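# Move wooden block from bench onto cart floor

## Task

Lift the wooden block from the bench and lay it flat on the cart's floor, at the end with the handle, next to the profiles. The drop flap must stay open, and anything already achieved must still hold at the finish. At the end the robot has released the block, has both hands empty and clear of the cart, touches nothing, and is upright and not tilted; a fall or tilt fails the task.

## Robot and tools

ROBOT. A Rainbow Robotics RB-Y1: a wheeled base with two drive wheels and two rear casters, which cannot strafe; a folding torso (leg with ankle, knee, hip); two 7-joint arms with parallel grippers; a pan/tilt head. The base is 0.58 m wide, runs 0.10 m ahead of the drive axle and 0.57 m behind it, and sweeps a 0.58 m radius when spinning in place. Each wrist has a camera case poking out sideways that can strike things. Each arm is rated for 3 kg.

FRAMES. Base frame: origin on the floor midway between the drive wheels, x forward, y left, z up, in metres. The chest, left_hand and right_hand lines are reported in it. A hand point sits between the finger pads, 0.03 m back from the tips; fingers point along the hand's -z and close along its x. Odometry frame is the base frame where the robot started. base_odometry counts only wheel turns (slip looks like travel); heading is in rad, positive to the left.

TOOL move. Each argument other than cameras and blocking forms one action. Allowed combinations: base and/or joints (with optional min_time_s or contact_limits); target alone or with min_time_s; contact_limits alone. No action just returns state and images.
- base: one velocity command {x_m_s, turn_rad_s, for_s}, run for for_s seconds and then stopped. x_m_s is forward speed in m/s, 0.005 to 0.4 either sign, or 0. turn_rad_s is turn rate in rad/s, positive = left, 0.02 to 1.509 either sign, or 0. for_s is 0.1 to 5 s. Omitted speeds are 0. Acceleration is 0.4 m/s² (turns 0.5 rad/s²), so the base coasts up to 1 s (turn 3.1 s) afterwards. If |x|+0.27|turn| exceeds 0.4 both are scaled down together. This is a relative motion, not a pose.
- joints: a single object of absolute joint targets keyed by name, radians (grippers in metres of pad opening). Ranges: torso_squat_rad 0..1.2 (higher lowers the chest, level); torso_shift_rad -0.3..0.6 (hips forward); torso_pitch_rad -0.2..1.4 (lean forward); torso_yaw_rad -1.5..1.5 (left positive; raise both arms out 0.2 rad or more first). Torso combos must satisfy squat+shift<=1.52, squat-shift+pitch<=1.57, shift+0.5pitch-0.4squat<=0.7, shift+0.3pitch-0.5squat<=0.39. Arms: shoulder_pitch ±2.356 (negative swings forward/up); left_shoulder_roll 0..3.141 and right_shoulder_roll -3.141..0 (away from body); shoulder_yaw ±2.094; elbow -2.617..0.01 (negative bends); forearm_roll ±3.141; wrist_pitch -1.57..1.919; hand_roll ±2.705; gripper_m 0..0.1. head_pan_rad ±0.523, head_tilt_rad -0.35..1.57 (positive looks down).
- target: absolute pose for one hand: side ("left"/"right"), x, y, z in metres in the base frame (-3..3), quat_wxyz in the same form the hand lines print. It is solved into joint angles and moved along an arc that can bow over 0.1 m on long moves; split long moves into short steps. Unreachable poses are approached as closely as possible. Reports "reached" (within 10 mm and 2 degrees), "short" with the error, or "refused" with a reason.
- min_time_s: 0.1..8 s, slowest allowed duration of arm, head and torso motions.
- contact_limits: per gripper current cap in mA, 200..672.5, persists; lower means softer grip.
- blocking: true (default) waits for rest; false returns in about 0.5 s while motion continues. A target is refused while an earlier move runs.
- cameras: list from head_camera, left_wrist_camera, right_wrist_camera, or "all"; [] for none.

wait(seconds 0..10, cameras) just lets time pass and returns state. stop(cameras) brakes all running motions. zoom_image(camera, region [x0,y0,x1,y1] pixels, up to 504x504) enlarges part of that camera's newest image. read_manual gives licence text only. finished_scene(scene) ends the current scene, given its number; it cannot be undone.

RESULTS. "move" is "done" or the worst status. base_status, joint_status, left_hand_status, right_hand_status: done, moving, off_target (stopped away from target, may still push), stopped, time_out, contact_stop (torso only), limit_stop_at_<name> (self-collision guard or built-in limit), not_followed (arm check withheld the command; "joint command not followed" with a cause), torque_fault, limit_stop_at_motor_heat. An unplanned stop or a refusal cancels the remaining move/wait/finished_scene calls of that reply. on_its_own lists things the robot did unasked. lidar_m: 12 distances in 30° sectors from straight ahead counter-clockwise, at 0.23 m height, "-" for none. motor_effort: wheel load in percent (brackets = peak); at rest normally under 30, higher means pushing on something. Joint torques, external joint torques, wrist force/torque (uncalibrated, offset up to 16 N) and motor temperatures are also printed. wheel_motors_off=1 means wheels disabled for 2 s after stalling.

GRIPPING. Command an opening at least 0.005 m under the block's width; pads then squeeze about 44-55 N and the gripper shows off_target or done, both fine.

AVOID. Arms striking or pressing each other (can end the scene); keep shoulder rolls about 0.5 rad outward when both reach forward. Dropping the block from height, releasing it while moving, slamming into the bench or cart, driving the base into furniture (it doesn't stop itself and can tip the robot if the upper body catches), heavy loads held far forward, hard braking while driving forward, and torque faults (contact torque limits about 65.8 N m shoulders, 33.8 elbow, 23.5 wrist joints) which freeze everything 10 s. Motors overheat when holding loads or straining at unreachable poses; 80 °C brakes the arm. A random nudge may move loose objects at times.

Each tool is called after "Request:" as name([rows], argument=value, ...), one row to a line, values as JSON.

## Session

Request:
move()

Scene clock: 0.00 s.
Joint torques (N m): no reading
External joint torques (N m): no reading
Motor temperatures (°C): left_arm=[30 28 32 36 34 33 38] | right_arm=[34 30 32 30 35 36 34]
Wrist force (N): no reading
Wrist torque (N m): no reading
Wrist force, peak (N): no reading
base_odometry: x=+0.000 y=+0.000 heading=+0.000
lidar_m: 0.75 1.03 1.57 4.58 1.52 1.08 1.02 1.07 1.44 3.60 1.10 0.78
base_status: not commanded
joint_positions: torso_squat_rad=+0.350 torso_shift_rad=+0.000 torso_pitch_rad=+0.000 torso_yaw_rad=+0.000 left_shoulder_pitch_rad=+0.037 left_shoulder_roll_rad=+0.004 left_shoulder_yaw_rad=-0.043 left_elbow_rad=-0.196 left_forearm_roll_rad=-0.014 left_wrist_pitch_rad=+0.002 left_hand_roll_rad=+0.027 left_gripper_m=+0.099 right_shoulder_pitch_rad=-0.040 right_shoulder_roll_rad=-0.021 right_shoulder_yaw_rad=-0.018 right_elbow_rad=-0.235 right_forearm_roll_rad=+0.049 right_wrist_pitch_rad=-0.014 right_hand_roll_rad=+0.035 right_gripper_m=+0.099 head_pan_rad=+0.000 head_tilt_rad=+0.400
joint_status: not commanded
wheel_motors_off: 0
motor_effort: left_wheel=+0 right_wheel=+0
chest: x=-0.2280 y=+0.0001 z=+1.2475 quat_wxyz=(+1.000, +0.000, +0.000, +0.000) (m; base frame)
left_hand: x=-0.1598 y=+0.2200 z=+0.5653 quat_wxyz=(+0.997, +0.000, -0.079, -0.009) (m; base frame)
right_hand: x=-0.0823 y=-0.2360 z=+0.5770 quat_wxyz=(+0.989, -0.016, -0.142, +0.041) (m; base frame)
pictures: head_camera, left_wrist_camera, right_wrist_camera
camera_calibration:
left_wrist_camera: T_world_to_cam=[[0.988724, 0.00955725, 0.149443, 0.0708295], [-0.0605519, -0.88722, 0.457355, -0.0439141], [0.13696, -0.461247, -0.876637, 0.69141], [0, 0, 0, 1]] pos_world=[-0.167385, 0.279272, 0.615616]
right_wrist_camera: T_world_to_cam=[[-0.945892, -0.11441, -0.303643, 0.0691098], [-0.245093, 0.865166, 0.437513, -0.0414065], [0.212646, 0.488261, -0.846394, 0.69334], [0, 0, 0, 1]] pos_world=[-0.0922137, -0.2948, 0.62594]

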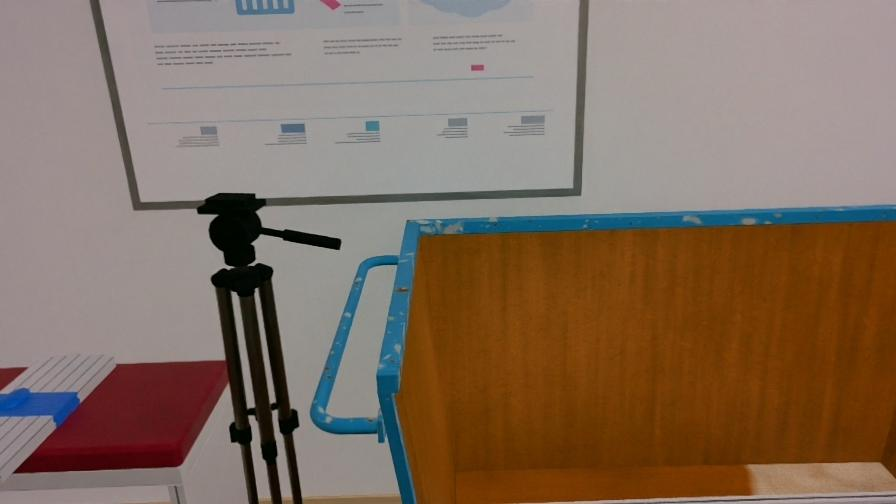

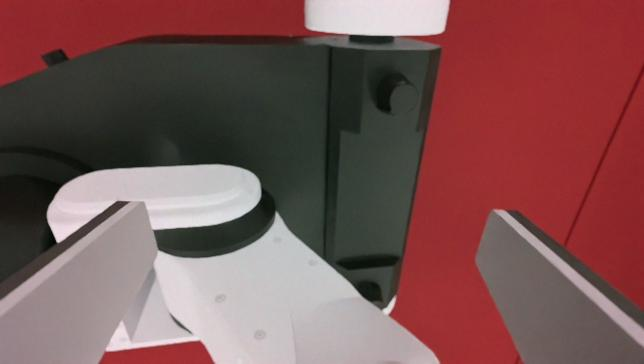

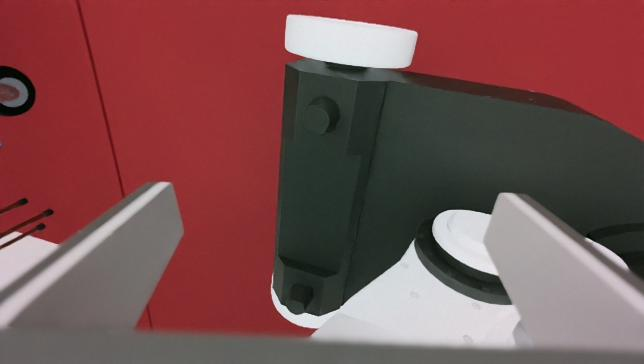

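Request:
move(joints={"head_tilt_rad":0.8,"head_pan_rad":-0.5}, cameras=["head_camera"])

Request:
move(joints={"head_tilt_rad":0.8,"head_pan_rad":0.5}, cameras=["head_camera"])

Request:
move(joints={"head_tilt_rad":0.8,"head_pan_rad":0}, cameras=["head_camera"])

Scene clock: 1.97 s.
Joint torques (N m): left_arm=[-1.76 -0.82 0.48 -0.5 -0.07 -0.78 0.15] | right_arm=[-3.43 -0.69 -0.8 -1.44 -0.06 -0.69 -0.04]
External joint torques (N m): left_arm=[-0.38 -0.96 0.47 0.06 -0.08 -0.36 0.16] | right_arm=[0.17 0.43 -0.76 0.19 -0.12 -0.09 -0.06]
Wrist force (N): left_arm=[-0.1 1.8 -7.5] | right_arm=[-2.3 1.2 -5.0]
Wrist torque (N m): left_arm=[-0.37 0.14 0.07] | right_arm=[-0.11 -0.06 -0.11]
Wrist force, peak (N): left_arm=[-0.7 1.3 -8.3] | right_arm=[-2.9 0.8 -5.4]
move: done
base_odometry: x=+0.000 y=+0.000 heading=+0.000
lidar_m: 0.74 1.03 1.56 4.57 1.52 1.07 1.03 1.07 1.44 3.59 1.11 0.77
base_status: not commanded
joint_positions: torso_squat_rad=+0.350 torso_shift_rad=+0.000 torso_pitch_rad=+0.000 torso_yaw_rad=+0.000 left_shoulder_pitch_rad=+0.037 left_shoulder_roll_rad=+0.004 left_shoulder_yaw_rad=-0.043 left_elbow_rad=-0.196 left_forearm_roll_rad=-0.014 left_wrist_pitch_rad=+0.002 left_hand_roll_rad=+0.027 left_gripper_m=+0.099 right_shoulder_pitch_rad=-0.040 right_shoulder_roll_rad=-0.021 right_shoulder_yaw_rad=-0.018 right_elbow_rad=-0.235 right_forearm_roll_rad=+0.049 right_wrist_pitch_rad=-0.014 right_hand_roll_rad=+0.035 right_gripper_m=+0.099 head_pan_rad=-0.500 head_tilt_rad=+0.800
joint_status: all done
wheel_motors_off: 0
motor_effort: left_wheel=+0(1) right_wheel=+0(2)
chest: x=-0.2280 y=+0.0001 z=+1.2475 quat_wxyz=(+1.000, +0.000, +0.000, +0.000) (m; base frame)
left_hand: x=-0.1598 y=+0.2200 z=+0.5653 quat_wxyz=(+0.997, +0.000, -0.079, -0.009) (m; base frame)
right_hand: x=-0.0823 y=-0.2360 z=+0.5770 quat_wxyz=(+0.989, -0.016, -0.142, +0.041) (m; base frame)
pictures: head_camera
camera_calibration:
head_camera: T_world_to_cam=[[-0.483078, -0.875023, -0.0311609, -0.0552376], [-0.581065, 0.347007, -0.736172, 0.997525], [0.654981, -0.337522, -0.676076, 1.05872], [0, 0, 0, 1]] pos_world=[-0.140499, -0.0371409, 1.4484]

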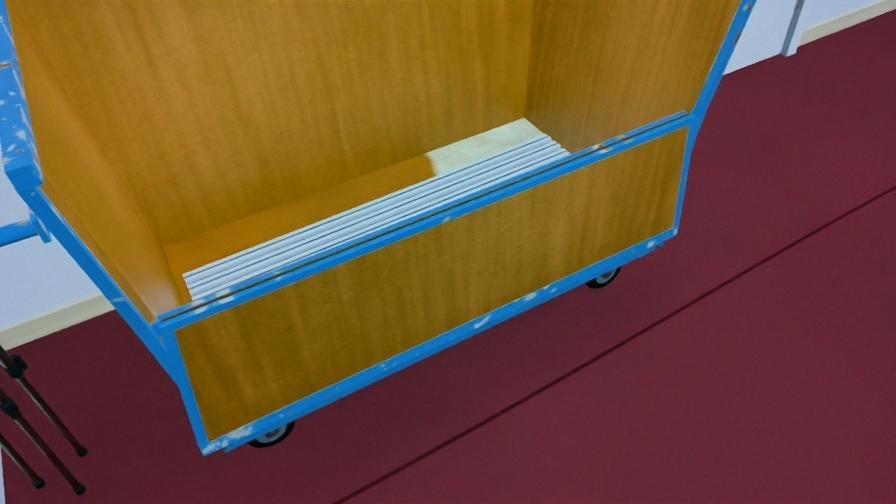

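Scene clock: 3.30 s.
Joint torques (N m): left_arm=[-1.75 -0.7 0.75 -0.42 -0.07 -0.56 -0.04] | right_arm=[-3.42 -0.66 -0.83 -1.49 -0.01 -0.54 -0.01]
External joint torques (N m): left_arm=[-0.37 -0.85 0.74 0.13 -0.07 -0.13 -0.03] | right_arm=[0.18 0.46 -0.79 0.14 -0.07 0.06 -0.02]
Wrist force (N): left_arm=[0.0 1.3 -7.4] | right_arm=[-2.5 1.0 -4.8]
Wrist torque (N m): left_arm=[-0.31 0.15 0.06] | right_arm=[-0.05 -0.05 -0.09]
Wrist force, peak (N): left_arm=[0.3 1.8 -8.1] | right_arm=[-2.9 1.1 -5.5]
move: done
base_odometry: x=+0.000 y=+0.000 heading=+0.000
lidar_m: 0.74 1.02 1.55 4.57 1.52 1.08 1.03 1.08 1.44 3.60 1.10 0.77
base_status: not commanded
joint_positions: torso_squat_rad=+0.350 torso_shift_rad=+0.000 torso_pitch_rad=+0.000 torso_yaw_rad=+0.000 left_shoulder_pitch_rad=+0.037 left_shoulder_roll_rad=+0.004 left_shoulder_yaw_rad=-0.043 left_elbow_rad=-0.196 left_forearm_roll_rad=-0.014 left_wrist_pitch_rad=+0.002 left_hand_roll_rad=+0.027 left_gripper_m=+0.099 right_shoulder_pitch_rad=-0.040 right_shoulder_roll_rad=-0.021 right_shoulder_yaw_rad=-0.018 right_elbow_rad=-0.235 right_forearm_roll_rad=+0.049 right_wrist_pitch_rad=-0.014 right_hand_roll_rad=+0.035 right_gripper_m=+0.099 head_pan_rad=+0.500 head_tilt_rad=+0.800
joint_status: all done
wheel_motors_off: 0
motor_effort: left_wheel=+1(1) right_wheel=+2(2)
chest: x=-0.2280 y=+0.0001 z=+1.2475 quat_wxyz=(+1.000, +0.000, +0.000, +0.000) (m; base frame)
left_hand: x=-0.1598 y=+0.2200 z=+0.5653 quat_wxyz=(+0.997, +0.000, -0.079, -0.009) (m; base frame)
right_hand: x=-0.0823 y=-0.2360 z=+0.5770 quat_wxyz=(+0.989, -0.016, -0.142, +0.041) (m; base frame)
pictures: head_camera
camera_calibration:
head_camera: T_world_to_cam=[[0.475248, -0.8793, -0.0311603, 0.14215], [-0.606086, -0.301497, -0.736043, 0.992227], [0.637808, 0.368689, -0.676217, 1.05536], [0, 0, 0, 1]] pos_world=[-0.1393, 0.0350451, 1.44841]

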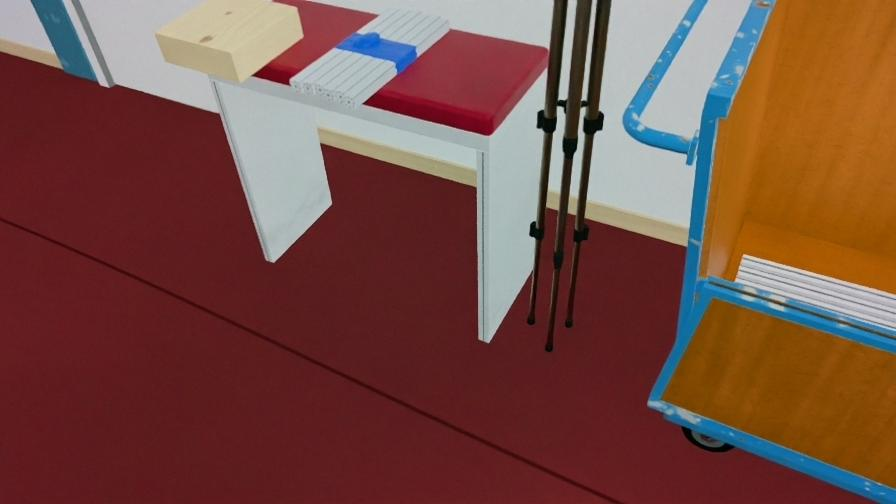

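Scene clock: 4.30 s.
Joint torques (N m): left_arm=[-1.46 -0.77 0.71 -0.52 0.02 -0.68 0.04] | right_arm=[-3.29 -0.73 -1.15 -1.49 -0.08 -0.56 -0.02]
External joint torques (N m): left_arm=[-0.08 -0.92 0.7 0.03 0.01 -0.26 0.05] | right_arm=[0.31 0.39 -1.11 0.15 -0.14 0.04 -0.04]
Wrist force (N): left_arm=[-0.2 1.4 -8.1] | right_arm=[-2.8 0.8 -4.9]
Wrist torque (N m): left_arm=[-0.31 0.11 0.08] | right_arm=[-0.05 -0.11 -0.09]
Wrist force, peak (N): left_arm=[-0.2 1.4 -8.1] | right_arm=[-2.9 1.6 -5.1]
move: done
base_odometry: x=+0.000 y=+0.000 heading=+0.000
lidar_m: 0.74 1.03 1.56 4.55 1.51 1.07 1.02 1.09 1.42 3.60 1.10 0.76
base_status: not commanded
joint_positions: torso_squat_rad=+0.350 torso_shift_rad=+0.000 torso_pitch_rad=+0.000 torso_yaw_rad=+0.000 left_shoulder_pitch_rad=+0.037 left_shoulder_roll_rad=+0.004 left_shoulder_yaw_rad=-0.043 left_elbow_rad=-0.196 left_forearm_roll_rad=-0.014 left_wrist_pitch_rad=+0.002 left_hand_roll_rad=+0.027 left_gripper_m=+0.099 right_shoulder_pitch_rad=-0.040 right_shoulder_roll_rad=-0.021 right_shoulder_yaw_rad=-0.018 right_elbow_rad=-0.235 right_forearm_roll_rad=+0.049 right_wrist_pitch_rad=-0.014 right_hand_roll_rad=+0.035 right_gripper_m=+0.099 head_pan_rad=+0.000 head_tilt_rad=+0.800
joint_status: all done
wheel_motors_off: 0
motor_effort: left_wheel=+1(1) right_wheel=+0(2)
chest: x=-0.2280 y=+0.0001 z=+1.2475 quat_wxyz=(+1.000, +0.000, +0.000, +0.000) (m; base frame)
left_hand: x=-0.1598 y=+0.2200 z=+0.5653 quat_wxyz=(+0.997, +0.000, -0.079, -0.009) (m; base frame)
right_hand: x=-0.0823 y=-0.2360 z=+0.5770 quat_wxyz=(+0.989, -0.016, -0.142, +0.041) (m; base frame)
pictures: head_camera
camera_calibration:
head_camera: T_world_to_cam=[[-0.00443635, -0.999504, -0.0311766, 0.0434261], [-0.676342, 0.0259634, -0.73613, 0.977865], [0.736575, 0.0178203, -0.676122, 1.07557], [0, 0, 0, 1]] pos_world=[-0.130674, -0.00115112, 1.44841]

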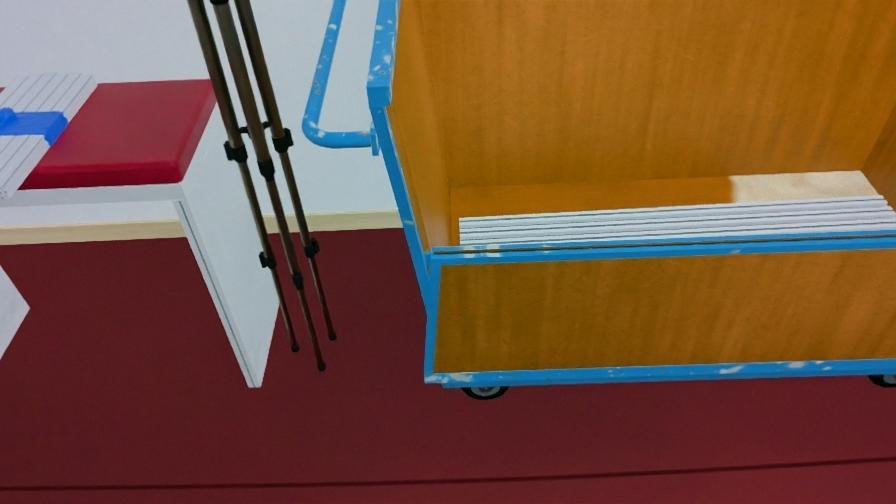

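Request:
move(joints={"torso_pitch_rad":0.6,"left_shoulder_pitch_rad":-0.5,"right_shoulder_pitch_rad":-0.5,"left_shoulder_roll_rad":0.15,"right_shoulder_roll_rad":-0.15,"head_tilt_rad":0.35,"head_pan_rad":-0.15}, cameras=["head_camera"])

Scene clock: 28.77 s.
Joint torques (N m): left_arm=[0.58 1.6 1.02 0.61 -0.09 -0.45 -0.06] | right_arm=[1.37 -1.87 -0.86 0.19 -0.03 -0.27 0.02]
External joint torques (N m): left_arm=[-0.59 -1 0.79 0.15 -0.1 -0.21 -0.06] | right_arm=[0.51 1.17 -0.55 0.17 -0.05 0.02 0.02]
Wrist force (N): left_arm=[0.6 1.1 -7.3] | right_arm=[-1.0 1.7 -5.0]
Wrist torque (N m): left_arm=[-0.31 0.13 0.11] | right_arm=[-0.17 0.02 -0.09]
Wrist force, peak (N): left_arm=[0.2 1.5 -8.5] | right_arm=[-5.1 1.7 -4.0]
move: done
base_odometry: x=+0.000 y=+0.000 heading=+0.000
lidar_m: 0.74 1.04 1.56 4.56 1.51 1.07 1.02 1.08 1.43 3.61 1.10 0.78
base_status: not commanded
joint_positions: torso_squat_rad=+0.350 torso_shift_rad=+0.000 torso_pitch_rad=+0.600 torso_yaw_rad=+0.000 left_shoulder_pitch_rad=-0.500 left_shoulder_roll_rad=+0.150 left_shoulder_yaw_rad=-0.043 left_elbow_rad=-0.196 left_forearm_roll_rad=-0.014 left_wrist_pitch_rad=+0.002 left_hand_roll_rad=+0.027 left_gripper_m=+0.099 right_shoulder_pitch_rad=-0.500 right_shoulder_roll_rad=-0.150 right_shoulder_yaw_rad=-0.018 right_elbow_rad=-0.235 right_forearm_roll_rad=+0.049 right_wrist_pitch_rad=-0.014 right_hand_roll_rad=+0.035 right_gripper_m=+0.099 head_pan_rad=-0.150 head_tilt_rad=+0.350
joint_status: all done
wheel_motors_off: 0
motor_effort: left_wheel=-1(6) right_wheel=-1(7)
chest: x=-0.0533 y=+0.0001 z=+1.1934 quat_wxyz=(+0.955, +0.000, +0.296, +0.000) (m; base frame)
left_hand: x=+0.0029 y=+0.2828 z=+0.4968 quat_wxyz=(+0.993, +0.037, -0.037, -0.104) (m; base frame)
right_hand: x=+0.0264 y=-0.2847 z=+0.4983 quat_wxyz=(+0.989, -0.043, -0.065, +0.124) (m; base frame)
pictures: head_camera
camera_calibration:
head_camera: T_world_to_cam=[[-0.132459, -0.989707, 0.05418, -0.0634411], [-0.772907, 0.0689126, -0.630766, 0.96088], [0.62054, -0.125426, -0.774079, 0.938853], [0, 0, 0, 1]] pos_world=[0.151672, -0.0112478, 1.33627]

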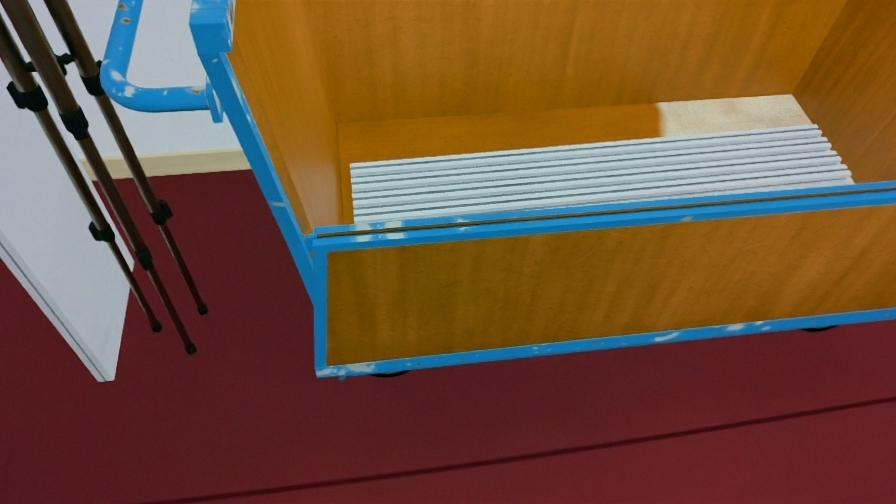

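Request:
move(base={"x_m_s":0.25,"for_s":1.6}, joints={"torso_pitch_rad":0.7,"head_tilt_rad":0.25,"torso_squat_rad":0.3}, cameras=["head_camera"])

Request:
move(joints={"head_pan_rad":0.5,"head_tilt_rad":-0.15}, cameras=["head_camera"])

Scene clock: 39.97 s.
Joint torques (N m): left_arm=[3.63 0.86 0.83 1.55 -0.07 -0.15 -0.04] | right_arm=[4.12 -1.58 -0.63 1.58 -0.1 -0.16 0.03]
External joint torques (N m): left_arm=[-0.33 -1.22 0.65 0.05 -0.08 -0.1 -0.04] | right_arm=[0.51 0.93 -0.32 0.55 -0.1 -0.06 0.03]
Wrist force (N): left_arm=[0.3 0.8 -7.7] | right_arm=[-0.8 1.3 -5.4]
Wrist torque (N m): left_arm=[-0.28 0.10 0.07] | right_arm=[-0.09 0.01 -0.12]
Wrist force, peak (N): left_arm=[0.9 0.8 -8.6] | right_arm=[-1.9 1.9 -5.4]
move: done
base_odometry: x=+0.400 y=+0.000 heading=+0.000
lidar_m: 0.33 0.35 0.74 3.95 2.11 1.51 1.43 1.48 2.00 5.00 0.51 0.36
base_status: done (sent for 1.6 of 1.6 s)
joint_positions: torso_squat_rad=+0.300 torso_shift_rad=+0.000 torso_pitch_rad=+0.700 torso_yaw_rad=+0.000 left_shoulder_pitch_rad=-0.500 left_shoulder_roll_rad=+0.150 left_shoulder_yaw_rad=-0.043 left_elbow_rad=-0.196 left_forearm_roll_rad=-0.014 left_wrist_pitch_rad=+0.002 left_hand_roll_rad=+0.027 left_gripper_m=+0.099 right_shoulder_pitch_rad=-0.500 right_shoulder_roll_rad=-0.150 right_shoulder_yaw_rad=-0.018 right_elbow_rad=-0.235 right_forearm_roll_rad=+0.049 right_wrist_pitch_rad=-0.014 right_hand_roll_rad=+0.035 right_gripper_m=+0.099 head_pan_rad=-0.150 head_tilt_rad=+0.250
joint_status: all done
wheel_motors_off: 0
motor_effort: left_wheel=-1(22) right_wheel=-2(50)
chest: x=-0.0286 y=+0.0001 z=+1.1859 quat_wxyz=(+0.939, +0.000, +0.343, +0.000) (m; base frame)
left_hand: x=-0.0423 y=+0.2828 z=+0.4872 quat_wxyz=(+0.994, +0.032, +0.012, -0.106) (m; base frame)
right_hand: x=-0.0187 y=-0.2847 z=+0.4863 quat_wxyz=(+0.991, -0.036, -0.015, +0.126) (m; base frame)
pictures: head_camera
camera_calibration:
head_camera: T_world_to_cam=[[-0.123459, -0.990147, 0.0660734, -0.0739767], [-0.774185, 0.0544502, -0.630613, 0.977626], [0.620802, -0.129008, -0.77328, 0.896825], [0, 0, 0, 1]] pos_world=[0.190979, -0.010782, 1.31489]

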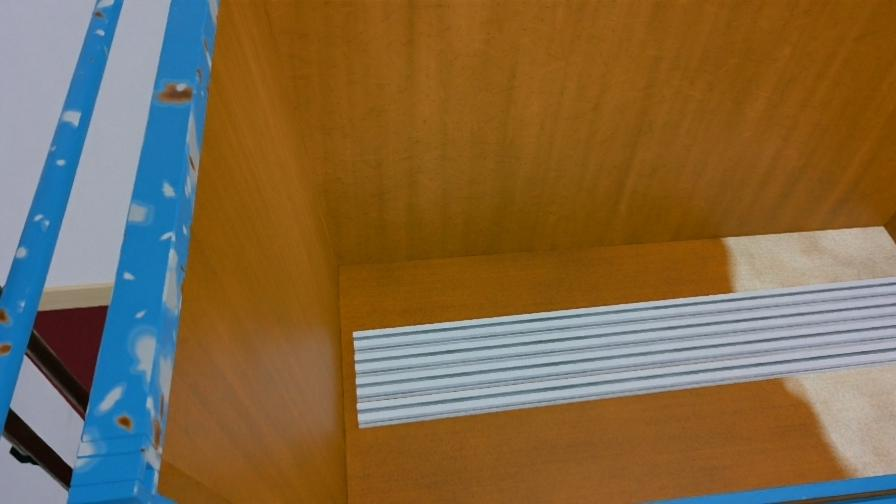

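Scene clock: 41.07 s.
Joint torques (N m): left_arm=[3.87 0.94 0.81 1.54 0.03 -0.24 0.01] | right_arm=[3.93 -1.43 -0.84 1.61 -0.02 -0.09 -0.02]
External joint torques (N m): left_arm=[-0.08 -1.14 0.62 0.04 0.03 -0.2 0.01] | right_arm=[0.32 1.08 -0.53 0.58 -0.02 0.01 -0.02]
Wrist force (N): left_arm=[0.8 1.0 -7.2] | right_arm=[-1.1 1.5 -4.9]
Wrist torque (N m): left_arm=[-0.24 0.18 0.06] | right_arm=[-0.16 -0.03 -0.09]
Wrist force, peak (N): left_arm=[0.5 1.1 -8.2] | right_arm=[-1.0 1.8 -5.4]
move: done
base_odometry: x=+0.400 y=+0.000 heading=+0.000
lidar_m: 0.33 0.35 0.75 3.95 2.10 1.49 1.42 1.49 1.99 5.01 0.51 0.36
base_status: not commanded
joint_positions: torso_squat_rad=+0.300 torso_shift_rad=+0.000 torso_pitch_rad=+0.700 torso_yaw_rad=+0.000 left_shoulder_pitch_rad=-0.500 left_shoulder_roll_rad=+0.150 left_shoulder_yaw_rad=-0.043 left_elbow_rad=-0.196 left_forearm_roll_rad=-0.014 left_wrist_pitch_rad=+0.002 left_hand_roll_rad=+0.027 left_gripper_m=+0.099 right_shoulder_pitch_rad=-0.500 right_shoulder_roll_rad=-0.150 right_shoulder_yaw_rad=-0.018 right_elbow_rad=-0.235 right_forearm_roll_rad=+0.049 right_wrist_pitch_rad=-0.014 right_hand_roll_rad=+0.035 right_gripper_m=+0.099 head_pan_rad=+0.500 head_tilt_rad=-0.150
joint_status: all done
wheel_motors_off: 0
motor_effort: left_wheel=-1(2) right_wheel=+0(2)
chest: x=-0.0286 y=+0.0001 z=+1.1859 quat_wxyz=(+0.939, +0.000, +0.343, +0.000) (m; base frame)
left_hand: x=-0.0423 y=+0.2828 z=+0.4872 quat_wxyz=(+0.994, +0.032, +0.012, -0.106) (m; base frame)
right_hand: x=-0.0187 y=-0.2847 z=+0.4863 quat_wxyz=(+0.991, -0.036, -0.015, +0.126) (m; base frame)
pictures: head_camera
camera_calibration:
head_camera: T_world_to_cam=[[0.367711, -0.866262, -0.3382, 0.40412], [-0.502025, 0.121218, -0.856316, 1.24481], [0.78279, 0.484662, -0.390311, 0.370498], [0, 0, 0, 1]] pos_world=[0.186301, 0.0196149, 1.34723]

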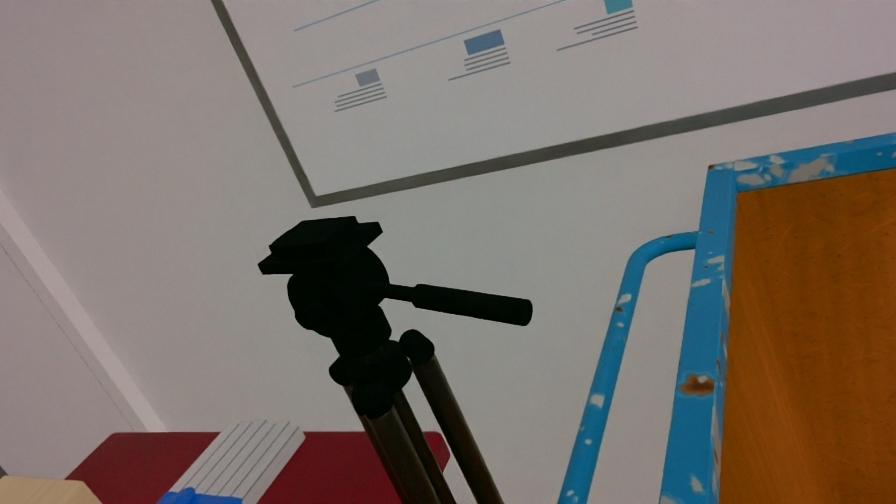

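Request:
move(base={"x_m_s":-0.3,"for_s":1.4}, joints={"torso_pitch_rad":0.3,"head_tilt_rad":0.5,"torso_squat_rad":0.3,"head_pan_rad":0.5}, cameras=["head_camera"])

Request:
move(base={"turn_rad_s":0.7,"for_s":2.244}, joints={"head_pan_rad":0}, cameras=["head_camera"])

Scene clock: 63.33 s.
Joint torques (N m): left_arm=[-7.3 2.91 1.06 -2.63 0 -1.06 -0.03] | right_arm=[-7.58 -3.75 -0.87 -2.82 -0.09 -0.75 -0.02]
External joint torques (N m): left_arm=[-0.13 -1.08 0.72 0.06 -0.02 -0.27 -0.01] | right_arm=[-0.23 0.64 -0.57 0.16 -0.17 0.07 -0.04]
Wrist force (N): left_arm=[-1.5 1.0 -7.3] | right_arm=[-3.6 2.0 -4.4]
Wrist torque (N m): left_arm=[-0.30 0.05 0.08] | right_arm=[-0.15 -0.19 -0.09]
Wrist force, peak (N): left_arm=[0.6 1.6 -8.4] | right_arm=[-3.9 1.9 -4.8]
move: done
base_odometry: x=-0.020 y=+0.000 heading=+0.000
lidar_m: 0.76 1.08 1.58 4.49 1.48 1.06 0.99 1.07 1.42 3.57 1.13 0.80
base_status: done (sent for 1.4 of 1.4 s)
joint_positions: torso_squat_rad=+0.300 torso_shift_rad=+0.000 torso_pitch_rad=+0.300 torso_yaw_rad=+0.000 left_shoulder_pitch_rad=-0.500 left_shoulder_roll_rad=+0.150 left_shoulder_yaw_rad=-0.043 left_elbow_rad=-0.196 left_forearm_roll_rad=-0.014 left_wrist_pitch_rad=+0.002 left_hand_roll_rad=+0.027 left_gripper_m=+0.099 right_shoulder_pitch_rad=-0.500 right_shoulder_roll_rad=-0.150 right_shoulder_yaw_rad=-0.018 right_elbow_rad=-0.235 right_forearm_roll_rad=+0.049 right_wrist_pitch_rad=-0.014 right_hand_roll_rad=+0.035 right_gripper_m=+0.099 head_pan_rad=+0.500 head_tilt_rad=+0.500
joint_status: all done
wheel_motors_off: 0
motor_effort: left_wheel=-2(25) right_wheel=-1(25)
chest: x=-0.1366 y=+0.0001 z=+1.2449 quat_wxyz=(+0.989, +0.000, +0.149, +0.000) (m; base frame)
left_hand: x=+0.1229 y=+0.2828 z=+0.5960 quat_wxyz=(+0.976, +0.053, -0.185, -0.098) (m; base frame)
right_hand: x=+0.1449 y=-0.2847 z=+0.6044 quat_wxyz=(+0.969, -0.061, -0.212, +0.116) (m; base frame)
pictures: head_camera
camera_calibration:
head_camera: T_world_to_cam=[[0.452722, -0.874796, -0.172553, 0.271377], [-0.638047, -0.182654, -0.748019, 1.08487], [0.622847, 0.448742, -0.640853, 0.89641], [0, 0, 0, 1]] pos_world=[0.011015, 0.0332982, 1.4328]

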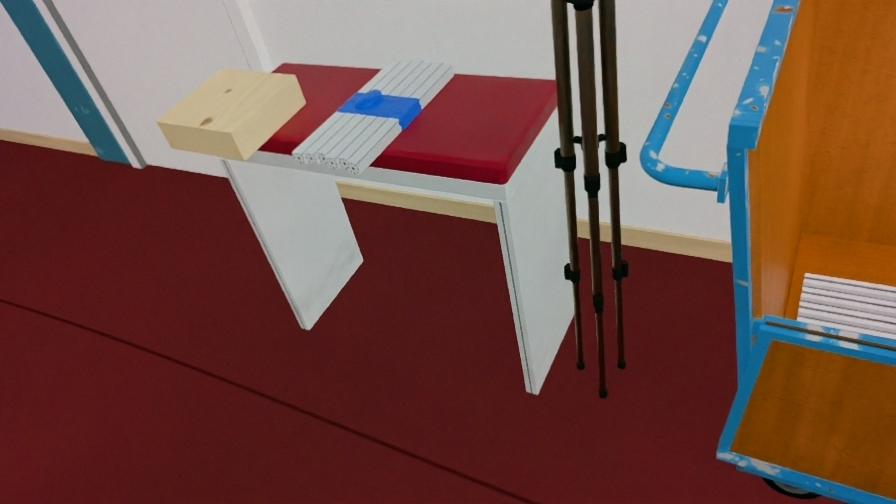

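Scene clock: 67.30 s.
Joint torques (N m): left_arm=[-7.22 2.6 1.25 -2.67 -0.08 -1.01 -0.03] | right_arm=[-7.65 -3.58 -0.81 -2.83 0.02 -0.67 -0.05]
External joint torques (N m): left_arm=[-0.05 -1.39 0.91 0.02 -0.1 -0.21 -0.01] | right_arm=[-0.3 0.8 -0.5 0.16 -0.06 0.15 -0.07]
Wrist force (N): left_arm=[-1.1 0.6 -7.0] | right_arm=[-3.4 1.8 -4.4]
Wrist torque (N m): left_arm=[-0.24 0.11 0.10] | right_arm=[-0.16 -0.17 -0.10]
Wrist force, peak (N): left_arm=[-1.6 0.8 -8.1] | right_arm=[-3.9 1.7 -5.2]
move: done
base_odometry: x=-0.020 y=+0.000 heading=+1.562
lidar_m: 4.47 1.49 1.05 1.00 1.05 1.39 3.56 1.14 0.83 0.79 1.07 1.58
base_status: done (sent for 2.23 of 2.23 s)
joint_positions: torso_squat_rad=+0.300 torso_shift_rad=+0.000 torso_pitch_rad=+0.300 torso_yaw_rad=+0.000 left_shoulder_pitch_rad=-0.500 left_shoulder_roll_rad=+0.150 left_shoulder_yaw_rad=-0.043 left_elbow_rad=-0.196 left_forearm_roll_rad=-0.014 left_wrist_pitch_rad=+0.002 left_hand_roll_rad=+0.027 left_gripper_m=+0.099 right_shoulder_pitch_rad=-0.500 right_shoulder_roll_rad=-0.150 right_shoulder_yaw_rad=-0.018 right_elbow_rad=-0.235 right_forearm_roll_rad=+0.049 right_wrist_pitch_rad=-0.014 right_hand_roll_rad=+0.035 right_gripper_m=+0.099 head_pan_rad=+0.000 head_tilt_rad=+0.500
joint_status: all done
wheel_motors_off: 0
motor_effort: left_wheel=+1(36) right_wheel=+18(47)
chest: x=-0.1366 y=+0.0001 z=+1.2449 quat_wxyz=(+0.989, +0.000, +0.149, +0.000) (m; base frame)
left_hand: x=+0.1230 y=+0.2828 z=+0.5960 quat_wxyz=(+0.976, +0.053, -0.185, -0.098) (m; base frame)
right_hand: x=+0.1449 y=-0.2847 z=+0.6044 quat_wxyz=(+0.969, -0.061, -0.212, +0.116) (m; base frame)
pictures: head_camera
camera_calibration:
head_camera: T_world_to_cam=[[-0.00443198, -0.999504, -0.0311771, 0.0434288], [-0.676238, 0.0259633, -0.736226, 1.06586], [0.73667, 0.0178202, -0.676017, 0.953132], [0, 0, 0, 1]] pos_world=[0.0188265, -0.00125112, 1.4304]

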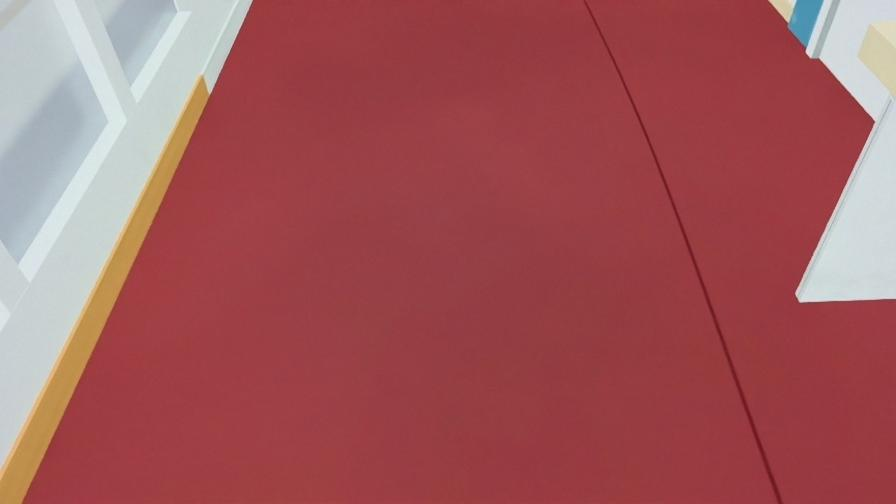

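Request:
move(base={"x_m_s":0.4,"for_s":3.1})

Request:
move(base={"turn_rad_s":-0.7,"for_s":2.244}, cameras=["head_camera"])

Scene clock: 73.47 s.
Joint torques (N m): left_arm=[-6.3 2.62 1.18 -2.46 0.04 -1.12 -0.05] | right_arm=[-6.96 -3.5 -0.65 -2.69 0.01 -0.75 0.06]
External joint torques (N m): left_arm=[0.86 -1.36 0.84 0.23 0.02 -0.33 -0.03] | right_arm=[0.38 0.89 -0.35 0.29 -0.07 0.08 0.04]
Wrist force (N): left_arm=[-1.5 0.9 -6.6] | right_arm=[-3.4 2.4 -4.2]
Wrist torque (N m): left_arm=[-0.29 0.09 0.16] | right_arm=[-0.22 -0.20 -0.12]
Wrist force, peak (N): left_arm=[-1.5 0.6 -8.2] | right_arm=[-3.1 2.1 -5.2]
move: done
base_odometry: x=-0.010 y=+1.240 heading=+1.564
lidar_m: 4.36 1.52 1.09 1.03 1.07 1.45 3.74 1.39 1.15 0.92 1.54 2.04
base_status: done (sent for 3.1 of 3.1 s)
joint_positions: torso_squat_rad=+0.300 torso_shift_rad=+0.000 torso_pitch_rad=+0.300 torso_yaw_rad=+0.000 left_shoulder_pitch_rad=-0.500 left_shoulder_roll_rad=+0.150 left_shoulder_yaw_rad=-0.043 left_elbow_rad=-0.196 left_forearm_roll_rad=-0.014 left_wrist_pitch_rad=+0.002 left_hand_roll_rad=+0.027 left_gripper_m=+0.099 right_shoulder_pitch_rad=-0.500 right_shoulder_roll_rad=-0.150 right_shoulder_yaw_rad=-0.018 right_elbow_rad=-0.235 right_forearm_roll_rad=+0.049 right_wrist_pitch_rad=-0.014 right_hand_roll_rad=+0.035 right_gripper_m=+0.099 head_pan_rad=+0.000 head_tilt_rad=+0.500
joint_status: not commanded
wheel_motors_off: 0
motor_effort: left_wheel=+14(42) right_wheel=-13(49)
chest: x=-0.1365 y=+0.0001 z=+1.2448 quat_wxyz=(+0.989, +0.000, +0.149, +0.000) (m; base frame)
left_hand: x=+0.1231 y=+0.2828 z=+0.5960 quat_wxyz=(+0.976, +0.053, -0.185, -0.098) (m; base frame)
right_hand: x=+0.1450 y=-0.2846 z=+0.6043 quat_wxyz=(+0.969, -0.061, -0.212, +0.116) (m; base frame)
pictures: none

Scene clock: 77.43 s.
Joint torques (N m): left_arm=[-6.83 2.76 1.18 -2.52 0.01 -0.93 -0.03] | right_arm=[-7.12 -3.69 -0.8 -2.93 0.05 -0.67 -0.05]
External joint torques (N m): left_arm=[0.34 -1.22 0.84 0.17 -0.02 -0.14 -0.01] | right_arm=[0.22 0.71 -0.49 0.05 -0.03 0.16 -0.07]
Wrist force (N): left_arm=[-1.6 1.3 -7.3] | right_arm=[-3.2 1.8 -4.7]
Wrist torque (N m): left_arm=[-0.37 0.08 0.10] | right_arm=[-0.15 -0.13 -0.10]
Wrist force, peak (N): left_arm=[-1.8 0.3 -8.3] | right_arm=[-3.4 2.4 -5.0]
move: done
base_odometry: x=-0.011 y=+1.240 heading=+0.001
lidar_m: 0.90 1.55 2.03 4.37 1.53 1.09 1.04 1.08 1.46 3.66 1.37 1.14
base_status: done (sent for 2.23 of 2.23 s)
joint_positions: torso_squat_rad=+0.300 torso_shift_rad=+0.000 torso_pitch_rad=+0.300 torso_yaw_rad=+0.000 left_shoulder_pitch_rad=-0.500 left_shoulder_roll_rad=+0.150 left_shoulder_yaw_rad=-0.043 left_elbow_rad=-0.196 left_forearm_roll_rad=-0.014 left_wrist_pitch_rad=+0.002 left_hand_roll_rad=+0.027 left_gripper_m=+0.099 right_shoulder_pitch_rad=-0.500 right_shoulder_roll_rad=-0.150 right_shoulder_yaw_rad=-0.018 right_elbow_rad=-0.235 right_forearm_roll_rad=+0.049 right_wrist_pitch_rad=-0.014 right_hand_roll_rad=+0.035 right_gripper_m=+0.099 head_pan_rad=+0.000 head_tilt_rad=+0.500
joint_status: not commanded
wheel_motors_off: 0
motor_effort: left_wheel=+20(42) right_wheel=+0(45)
chest: x=-0.1365 y=+0.0001 z=+1.2448 quat_wxyz=(+0.989, +0.000, +0.149, +0.000) (m; base frame)
left_hand: x=+0.1230 y=+0.2828 z=+0.5960 quat_wxyz=(+0.976, +0.053, -0.185, -0.098) (m; base frame)
right_hand: x=+0.1450 y=-0.2846 z=+0.6043 quat_wxyz=(+0.969, -0.061, -0.212, +0.116) (m; base frame)
pictures: head_camera
camera_calibration:
head_camera: T_world_to_cam=[[-0.00443931, -0.999504, -0.0311736, 0.0434212], [-0.676395, 0.0259619, -0.736081, 1.06566], [0.736526, 0.017818, -0.676175, 0.953219], [0, 0, 0, 1]] pos_world=[0.0189264, -0.00125112, 1.43031]

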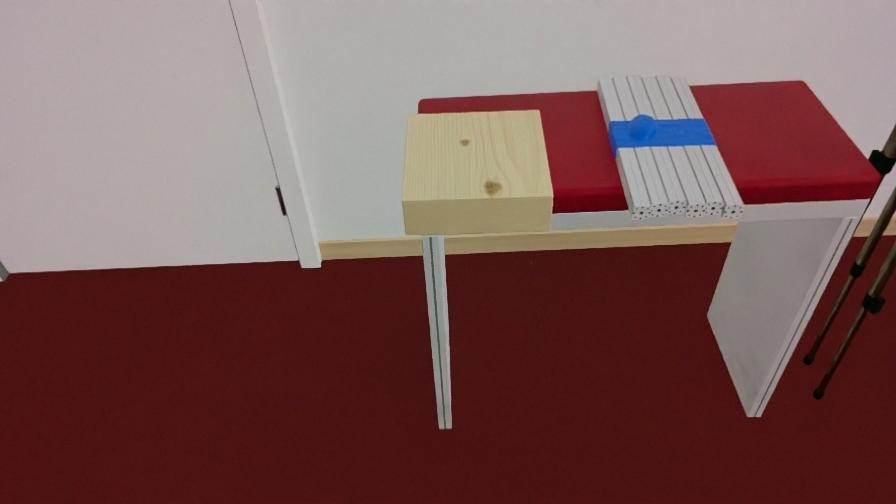

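Request:
move(joints={"torso_pitch_rad":0.5,"torso_squat_rad":0.8,"left_shoulder_pitch_rad":-0.2,"left_elbow_rad":-1.2,"left_shoulder_roll_rad":0.25,"right_shoulder_pitch_rad":-0.4,"right_elbow_rad":-1.2,"right_shoulder_roll_rad":-0.2,"head_tilt_rad":0.3}, cameras=["head_camera"])

Request:
move(target={"side":"right","x":0.38,"y":-0.033,"z":0.766,"quat_wxyz":[0.7071,0,-0.7071,0]}, min_time_s=3, cameras=["head_camera","right_wrist_camera"])

Scene clock: 129.47 s.
Joint torques (N m): left_arm=[-3.03 3.35 2.89 -7.41 -0.1 -1.9 -0.02] | right_arm=[-6.29 -4.64 -1.88 -8.81 0.07 -1.58 0.03]
External joint torques (N m): left_arm=[-0.03 -1.19 0.65 -0.07 -0.13 -0.34 0.02] | right_arm=[0.98 -0.39 -0.14 -0.46 -0.13 0.12 -0.02]
Wrist force (N): left_arm=[-3.3 0.3 -5.3] | right_arm=[-6.5 2.2 -1.8]
Wrist torque (N m): left_arm=[-0.24 0.01 0.15] | right_arm=[-0.24 -0.36 -0.10]
Wrist force, peak (N): left_arm=[-1.8 0.4 -7.9] | right_arm=[-7.3 2.8 -0.8]
move: done
base_odometry: x=-0.011 y=+1.240 heading=+0.001
lidar_m: 0.90 1.54 2.04 4.35 1.53 1.09 1.03 1.09 1.46 3.66 1.38 1.13
base_status: not commanded
joint_positions: torso_squat_rad=+0.800 torso_shift_rad=+0.000 torso_pitch_rad=+0.500 torso_yaw_rad=+0.000 left_shoulder_pitch_rad=-0.200 left_shoulder_roll_rad=+0.250 left_shoulder_yaw_rad=-0.043 left_elbow_rad=-1.200 left_forearm_roll_rad=-0.014 left_wrist_pitch_rad=+0.002 left_hand_roll_rad=+0.027 left_gripper_m=+0.099 right_shoulder_pitch_rad=-0.400 right_shoulder_roll_rad=-0.200 right_shoulder_yaw_rad=-0.018 right_elbow_rad=-1.200 right_forearm_roll_rad=+0.049 right_wrist_pitch_rad=-0.014 right_hand_roll_rad=+0.035 right_gripper_m=+0.099 head_pan_rad=+0.000 head_tilt_rad=+0.300
joint_status: all done
wheel_motors_off: 0
motor_effort: left_wheel=+19(22) right_wheel=+1(5)
chest: x=-0.0796 y=+0.0001 z=+1.0397 quat_wxyz=(+0.969, +0.000, +0.247, +0.000) (m; base frame)
left_hand: x=+0.2689 y=+0.2840 z=+0.5137 quat_wxyz=(+0.896, +0.048, -0.427, -0.117) (m; base frame)
right_hand: x=+0.3804 y=-0.2473 z=+0.5854 quat_wxyz=(+0.842, -0.054, -0.520, +0.135) (m; base frame)
pictures: head_camera
camera_calibration:
head_camera: T_world_to_cam=[[-0.00443799, -0.999504, -0.0311733, 0.0368244], [-0.676446, 0.0259595, -0.736035, 0.962436], [0.736479, 0.0178205, -0.676226, 0.733589], [0, 0, 0, 1]] pos_world=[0.110926, -0.00125113, 1.20561]

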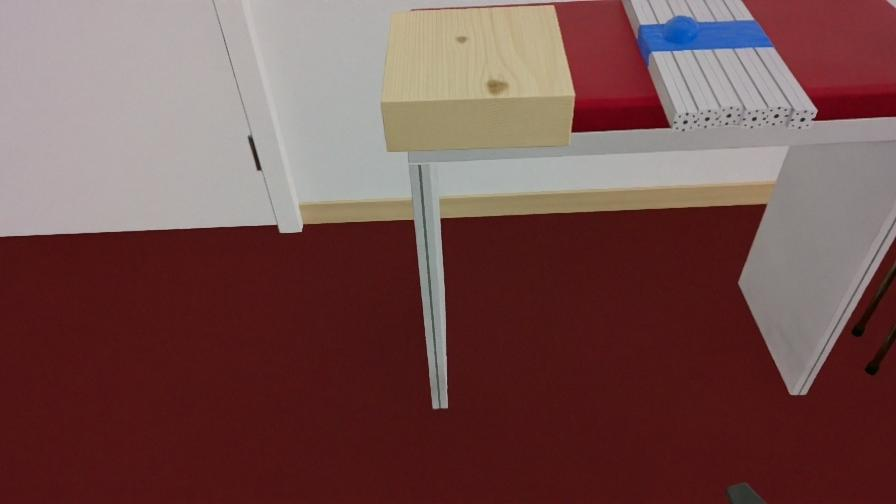

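Scene clock: 132.80 s.
Joint torques (N m): left_arm=[-3.28 3.38 2.59 -7.27 0 -1.78 -0.05] | right_arm=[-9.42 7.31 1.31 -10.38 1.01 -0.38 0.07]
External joint torques (N m): left_arm=[-0.29 -1.16 0.35 0.07 -0.03 -0.22 -0.01] | right_arm=[-1.14 2.16 0.5 -0.98 -0.29 0.06 0.02]
Wrist force (N): left_arm=[-4.7 0.2 -5.4] | right_arm=[-7.2 0.4 1.4]
Wrist torque (N m): left_arm=[-0.23 -0.19 0.16] | right_arm=[-0.13 -0.44 -0.23]
Wrist force, peak (N): left_arm=[-4.5 -0.1 -6.2] | right_arm=[-7.8 1.6 0.3]
move: done
base_odometry: x=-0.011 y=+1.240 heading=+0.001
lidar_m: 0.90 1.53 2.02 4.36 1.54 1.10 1.04 1.09 1.46 3.65 1.37 1.12
base_status: not commanded
joint_positions: torso_squat_rad=+0.800 torso_shift_rad=+0.000 torso_pitch_rad=+0.500 torso_yaw_rad=+0.000 left_shoulder_pitch_rad=-0.200 left_shoulder_roll_rad=+0.250 left_shoulder_yaw_rad=-0.043 left_elbow_rad=-1.200 left_forearm_roll_rad=-0.014 left_wrist_pitch_rad=+0.002 left_hand_roll_rad=+0.027 left_gripper_m=+0.099 right_shoulder_pitch_rad=-0.437 right_shoulder_roll_rad=+0.000 right_shoulder_yaw_rad=+0.529 right_elbow_rad=-1.475 right_forearm_roll_rad=-1.310 right_wrist_pitch_rad=-0.696 right_hand_roll_rad=+1.339 right_gripper_m=+0.099 head_pan_rad=+0.000 head_tilt_rad=+0.300
joint_status: all done
wheel_motors_off: 0
motor_effort: left_wheel=+18(20) right_wheel=-2(2)
chest: x=-0.0796 y=+0.0001 z=+1.0397 quat_wxyz=(+0.969, +0.000, +0.247, +0.000) (m; base frame)
left_hand: x=+0.2689 y=+0.2840 z=+0.5137 quat_wxyz=(+0.896, +0.048, -0.427, -0.117) (m; base frame)
right_hand: x=+0.3799 y=-0.0333 z=+0.7656 quat_wxyz=(+0.707, +0.000, -0.707, +0.000) (m; base frame)
right_hand_status: reached (checked arc, planned for 3.0 s): 1 mm and 0.1 deg off.
pictures: head_camera, right_wrist_camera
camera_calibration:
head_camera: T_world_to_cam=[[-0.00443799, -0.999504, -0.0311733, 0.0368244], [-0.676446, 0.0259595, -0.736035, 0.962436], [0.736479, 0.0178205, -0.676226, 0.733589], [0, 0, 0, 1]] pos_world=[0.110926, -0.00125113, 1.20561]
right_wrist_camera: T_world_to_cam=[[0.0268646, -0.0293672, -0.999208, 0.752512], [-0.507311, 0.860883, -0.0389413, 0.27821], [0.861344, 0.507956, 0.00822894, -0.244447], [0, 0, 0, 1]] pos_world=[0.331476, -0.0932386, 0.764761]

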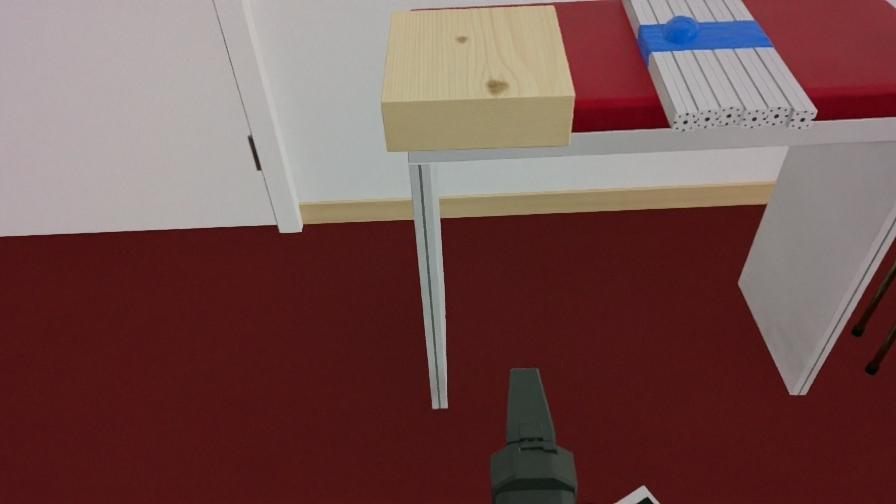

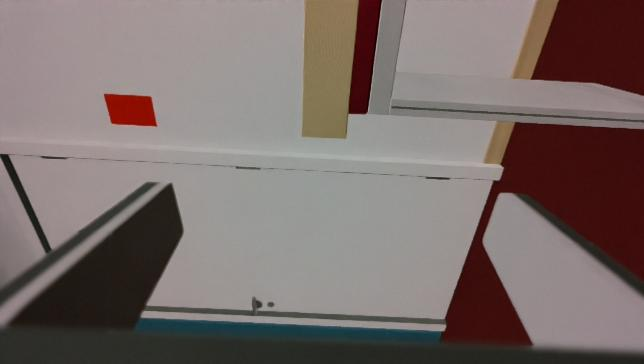

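Request:
move(base={"x_m_s":0.2,"for_s":1.8}, cameras=["head_camera","right_wrist_camera"])

Scene clock: 140.33 s.
Joint torques (N m): left_arm=[-2.58 3.47 2.69 -7.26 -0.01 -1.75 0.01] | right_arm=[-8.45 7.36 0.78 -10.33 1 -0.72 0.31]
External joint torques (N m): left_arm=[0.41 -1.07 0.45 0.08 -0.04 -0.19 0.05] | right_arm=[-0.17 2.21 -0.03 -0.93 -0.31 -0.28 0.26]
Wrist force (N): left_arm=[-3.8 0.1 -5.2] | right_arm=[-6.8 0.4 1.3]
Wrist torque (N m): left_arm=[-0.23 -0.06 0.16] | right_arm=[-0.10 -0.38 -0.24]
Wrist force, peak (N): left_arm=[-4.0 -0.3 -6.7] | right_arm=[-8.1 0.8 1.0]
move: done
base_odometry: x=+0.350 y=+1.240 heading=+0.000
lidar_m: 0.54 1.19 1.58 4.05 2.07 1.47 1.40 1.46 1.95 1.67 0.86 0.91
base_status: done (sent for 1.8 of 1.8 s)
joint_positions: torso_squat_rad=+0.800 torso_shift_rad=+0.000 torso_pitch_rad=+0.500 torso_yaw_rad=+0.000 left_shoulder_pitch_rad=-0.200 left_shoulder_roll_rad=+0.250 left_shoulder_yaw_rad=-0.043 left_elbow_rad=-1.200 left_forearm_roll_rad=-0.014 left_wrist_pitch_rad=+0.002 left_hand_roll_rad=+0.027 left_gripper_m=+0.099 right_shoulder_pitch_rad=-0.438 right_shoulder_roll_rad=+0.000 right_shoulder_yaw_rad=+0.529 right_elbow_rad=-1.475 right_forearm_roll_rad=-1.310 right_wrist_pitch_rad=-0.696 right_hand_roll_rad=+1.339 right_gripper_m=+0.099 head_pan_rad=+0.000 head_tilt_rad=+0.300
joint_status: not commanded
wheel_motors_off: 0
motor_effort: left_wheel=-4(48) right_wheel=+6(35)
chest: x=-0.0796 y=+0.0001 z=+1.0397 quat_wxyz=(+0.969, +0.000, +0.247, +0.000) (m; base frame)
left_hand: x=+0.2690 y=+0.2840 z=+0.5137 quat_wxyz=(+0.896, +0.048, -0.427, -0.117) (m; base frame)
right_hand: x=+0.3800 y=-0.0332 z=+0.7657 quat_wxyz=(+0.707, +0.000, -0.707, +0.000) (m; base frame)
pictures: head_camera, right_wrist_camera
camera_calibration:
head_camera: T_world_to_cam=[[-0.00443799, -0.999504, -0.0311733, 0.0368244], [-0.676446, 0.0259595, -0.736035, 0.962436], [0.736479, 0.0178205, -0.676226, 0.733589], [0, 0, 0, 1]] pos_world=[0.110926, -0.00125113, 1.20561]
right_wrist_camera: T_world_to_cam=[[0.0271292, -0.0292144, -0.999205, 0.752534], [-0.507419, 0.860819, -0.0389451, 0.278297], [0.861272, 0.508072, 0.00852943, -0.244731], [0, 0, 0, 1]] pos_world=[0.331577, -0.0932376, 0.764862]

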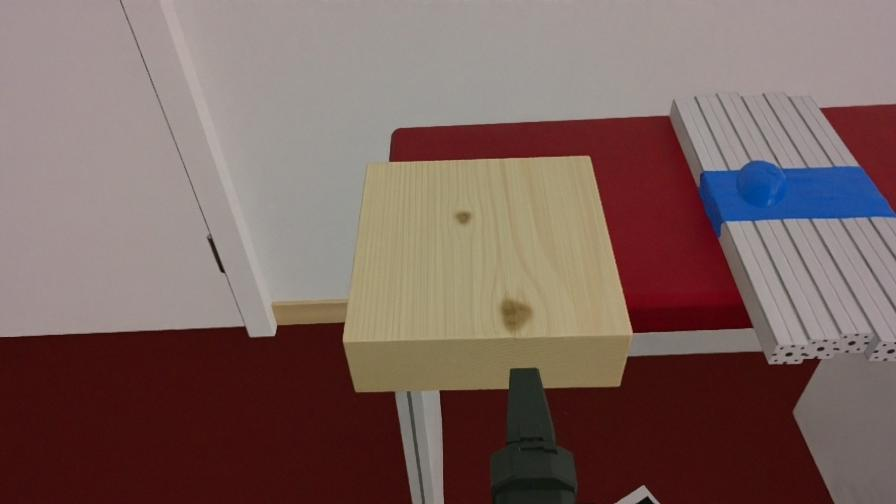

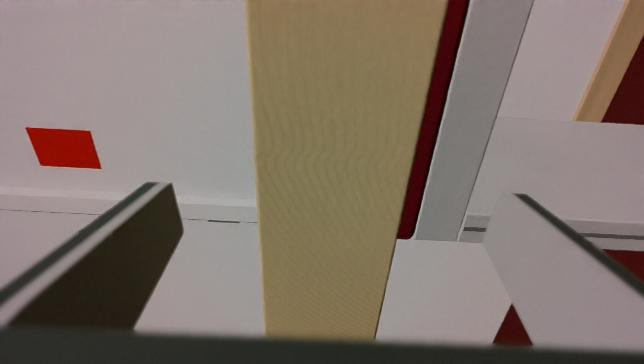

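Request:
move(base={"x_m_s":0.06,"for_s":1.4}, cameras=["head_camera","right_wrist_camera"])

Scene clock: 146.87 s.
Joint torques (N m): left_arm=[-2.69 3.12 2.69 -7.19 -0.13 -1.8 -0.04] | right_arm=[-8.22 7.13 1.61 -10.08 1.08 -0.59 0.06]
External joint torques (N m): left_arm=[0.31 -1.42 0.45 0.15 -0.17 -0.24 0] | right_arm=[0.07 1.98 0.8 -0.68 -0.23 -0.15 0.01]
Wrist force (N): left_arm=[-3.6 0.3 -6.1] | right_arm=[-7.2 0.7 1.3]
Wrist torque (N m): left_arm=[-0.21 -0.03 0.14] | right_arm=[-0.15 -0.43 -0.22]
Wrist force, peak (N): left_arm=[-4.5 0.7 -6.1] | right_arm=[-7.8 0.5 1.7]
move: done
base_odometry: x=+0.434 y=+1.240 heading=+0.000
lidar_m: 0.44 1.10 1.47 3.75 2.19 1.55 1.48 1.55 2.06 1.33 0.81 0.90
base_status: done (sent for 1.4 of 1.4 s)
joint_positions: torso_squat_rad=+0.800 torso_shift_rad=+0.000 torso_pitch_rad=+0.500 torso_yaw_rad=+0.000 left_shoulder_pitch_rad=-0.200 left_shoulder_roll_rad=+0.250 left_shoulder_yaw_rad=-0.043 left_elbow_rad=-1.200 left_forearm_roll_rad=-0.014 left_wrist_pitch_rad=+0.002 left_hand_roll_rad=+0.027 left_gripper_m=+0.099 right_shoulder_pitch_rad=-0.438 right_shoulder_roll_rad=+0.000 right_shoulder_yaw_rad=+0.529 right_elbow_rad=-1.475 right_forearm_roll_rad=-1.310 right_wrist_pitch_rad=-0.696 right_hand_roll_rad=+1.339 right_gripper_m=+0.099 head_pan_rad=+0.000 head_tilt_rad=+0.300
joint_status: not commanded
wheel_motors_off: 0
motor_effort: left_wheel=-6(23) right_wheel=+6(33)
chest: x=-0.0796 y=+0.0001 z=+1.0397 quat_wxyz=(+0.969, +0.000, +0.247, +0.000) (m; base frame)
left_hand: x=+0.2690 y=+0.2840 z=+0.5137 quat_wxyz=(+0.896, +0.048, -0.427, -0.117) (m; base frame)
right_hand: x=+0.3800 y=-0.0332 z=+0.7657 quat_wxyz=(+0.707, +0.000, -0.707, +0.000) (m; base frame)
pictures: head_camera, right_wrist_camera
camera_calibration:
head_camera: T_world_to_cam=[[-0.00443799, -0.999504, -0.0311733, 0.0368244], [-0.676446, 0.0259595, -0.736035, 0.962436], [0.736479, 0.0178205, -0.676226, 0.733589], [0, 0, 0, 1]] pos_world=[0.110926, -0.00125113, 1.20561]
right_wrist_camera: T_world_to_cam=[[0.0271292, -0.0292144, -0.999205, 0.752534], [-0.507419, 0.860819, -0.0389451, 0.278297], [0.861272, 0.508072, 0.00852943, -0.244731], [0, 0, 0, 1]] pos_world=[0.331577, -0.0932376, 0.764862]

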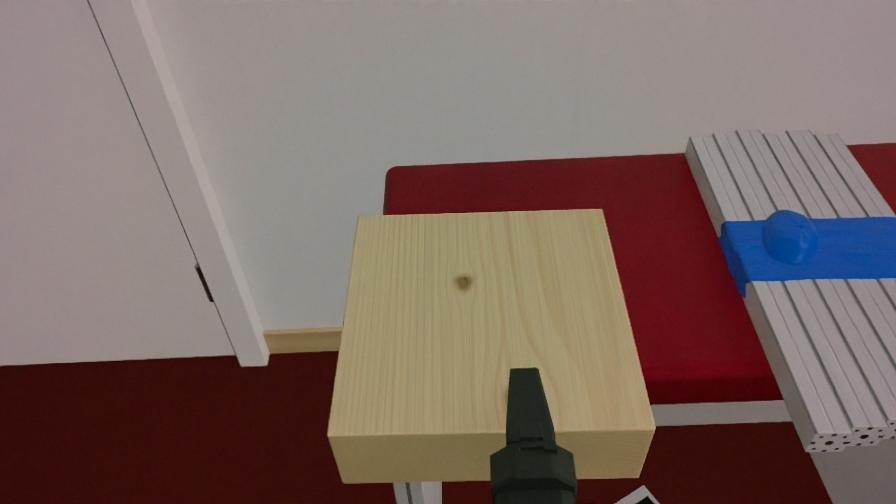

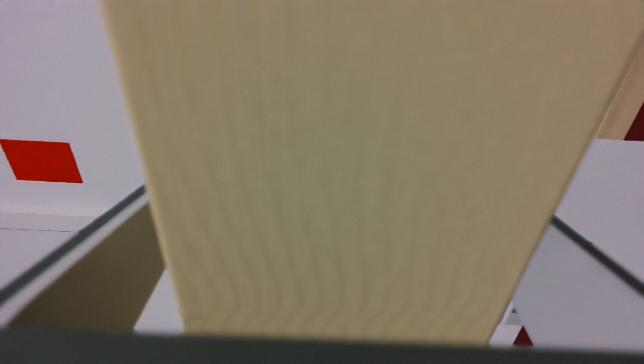

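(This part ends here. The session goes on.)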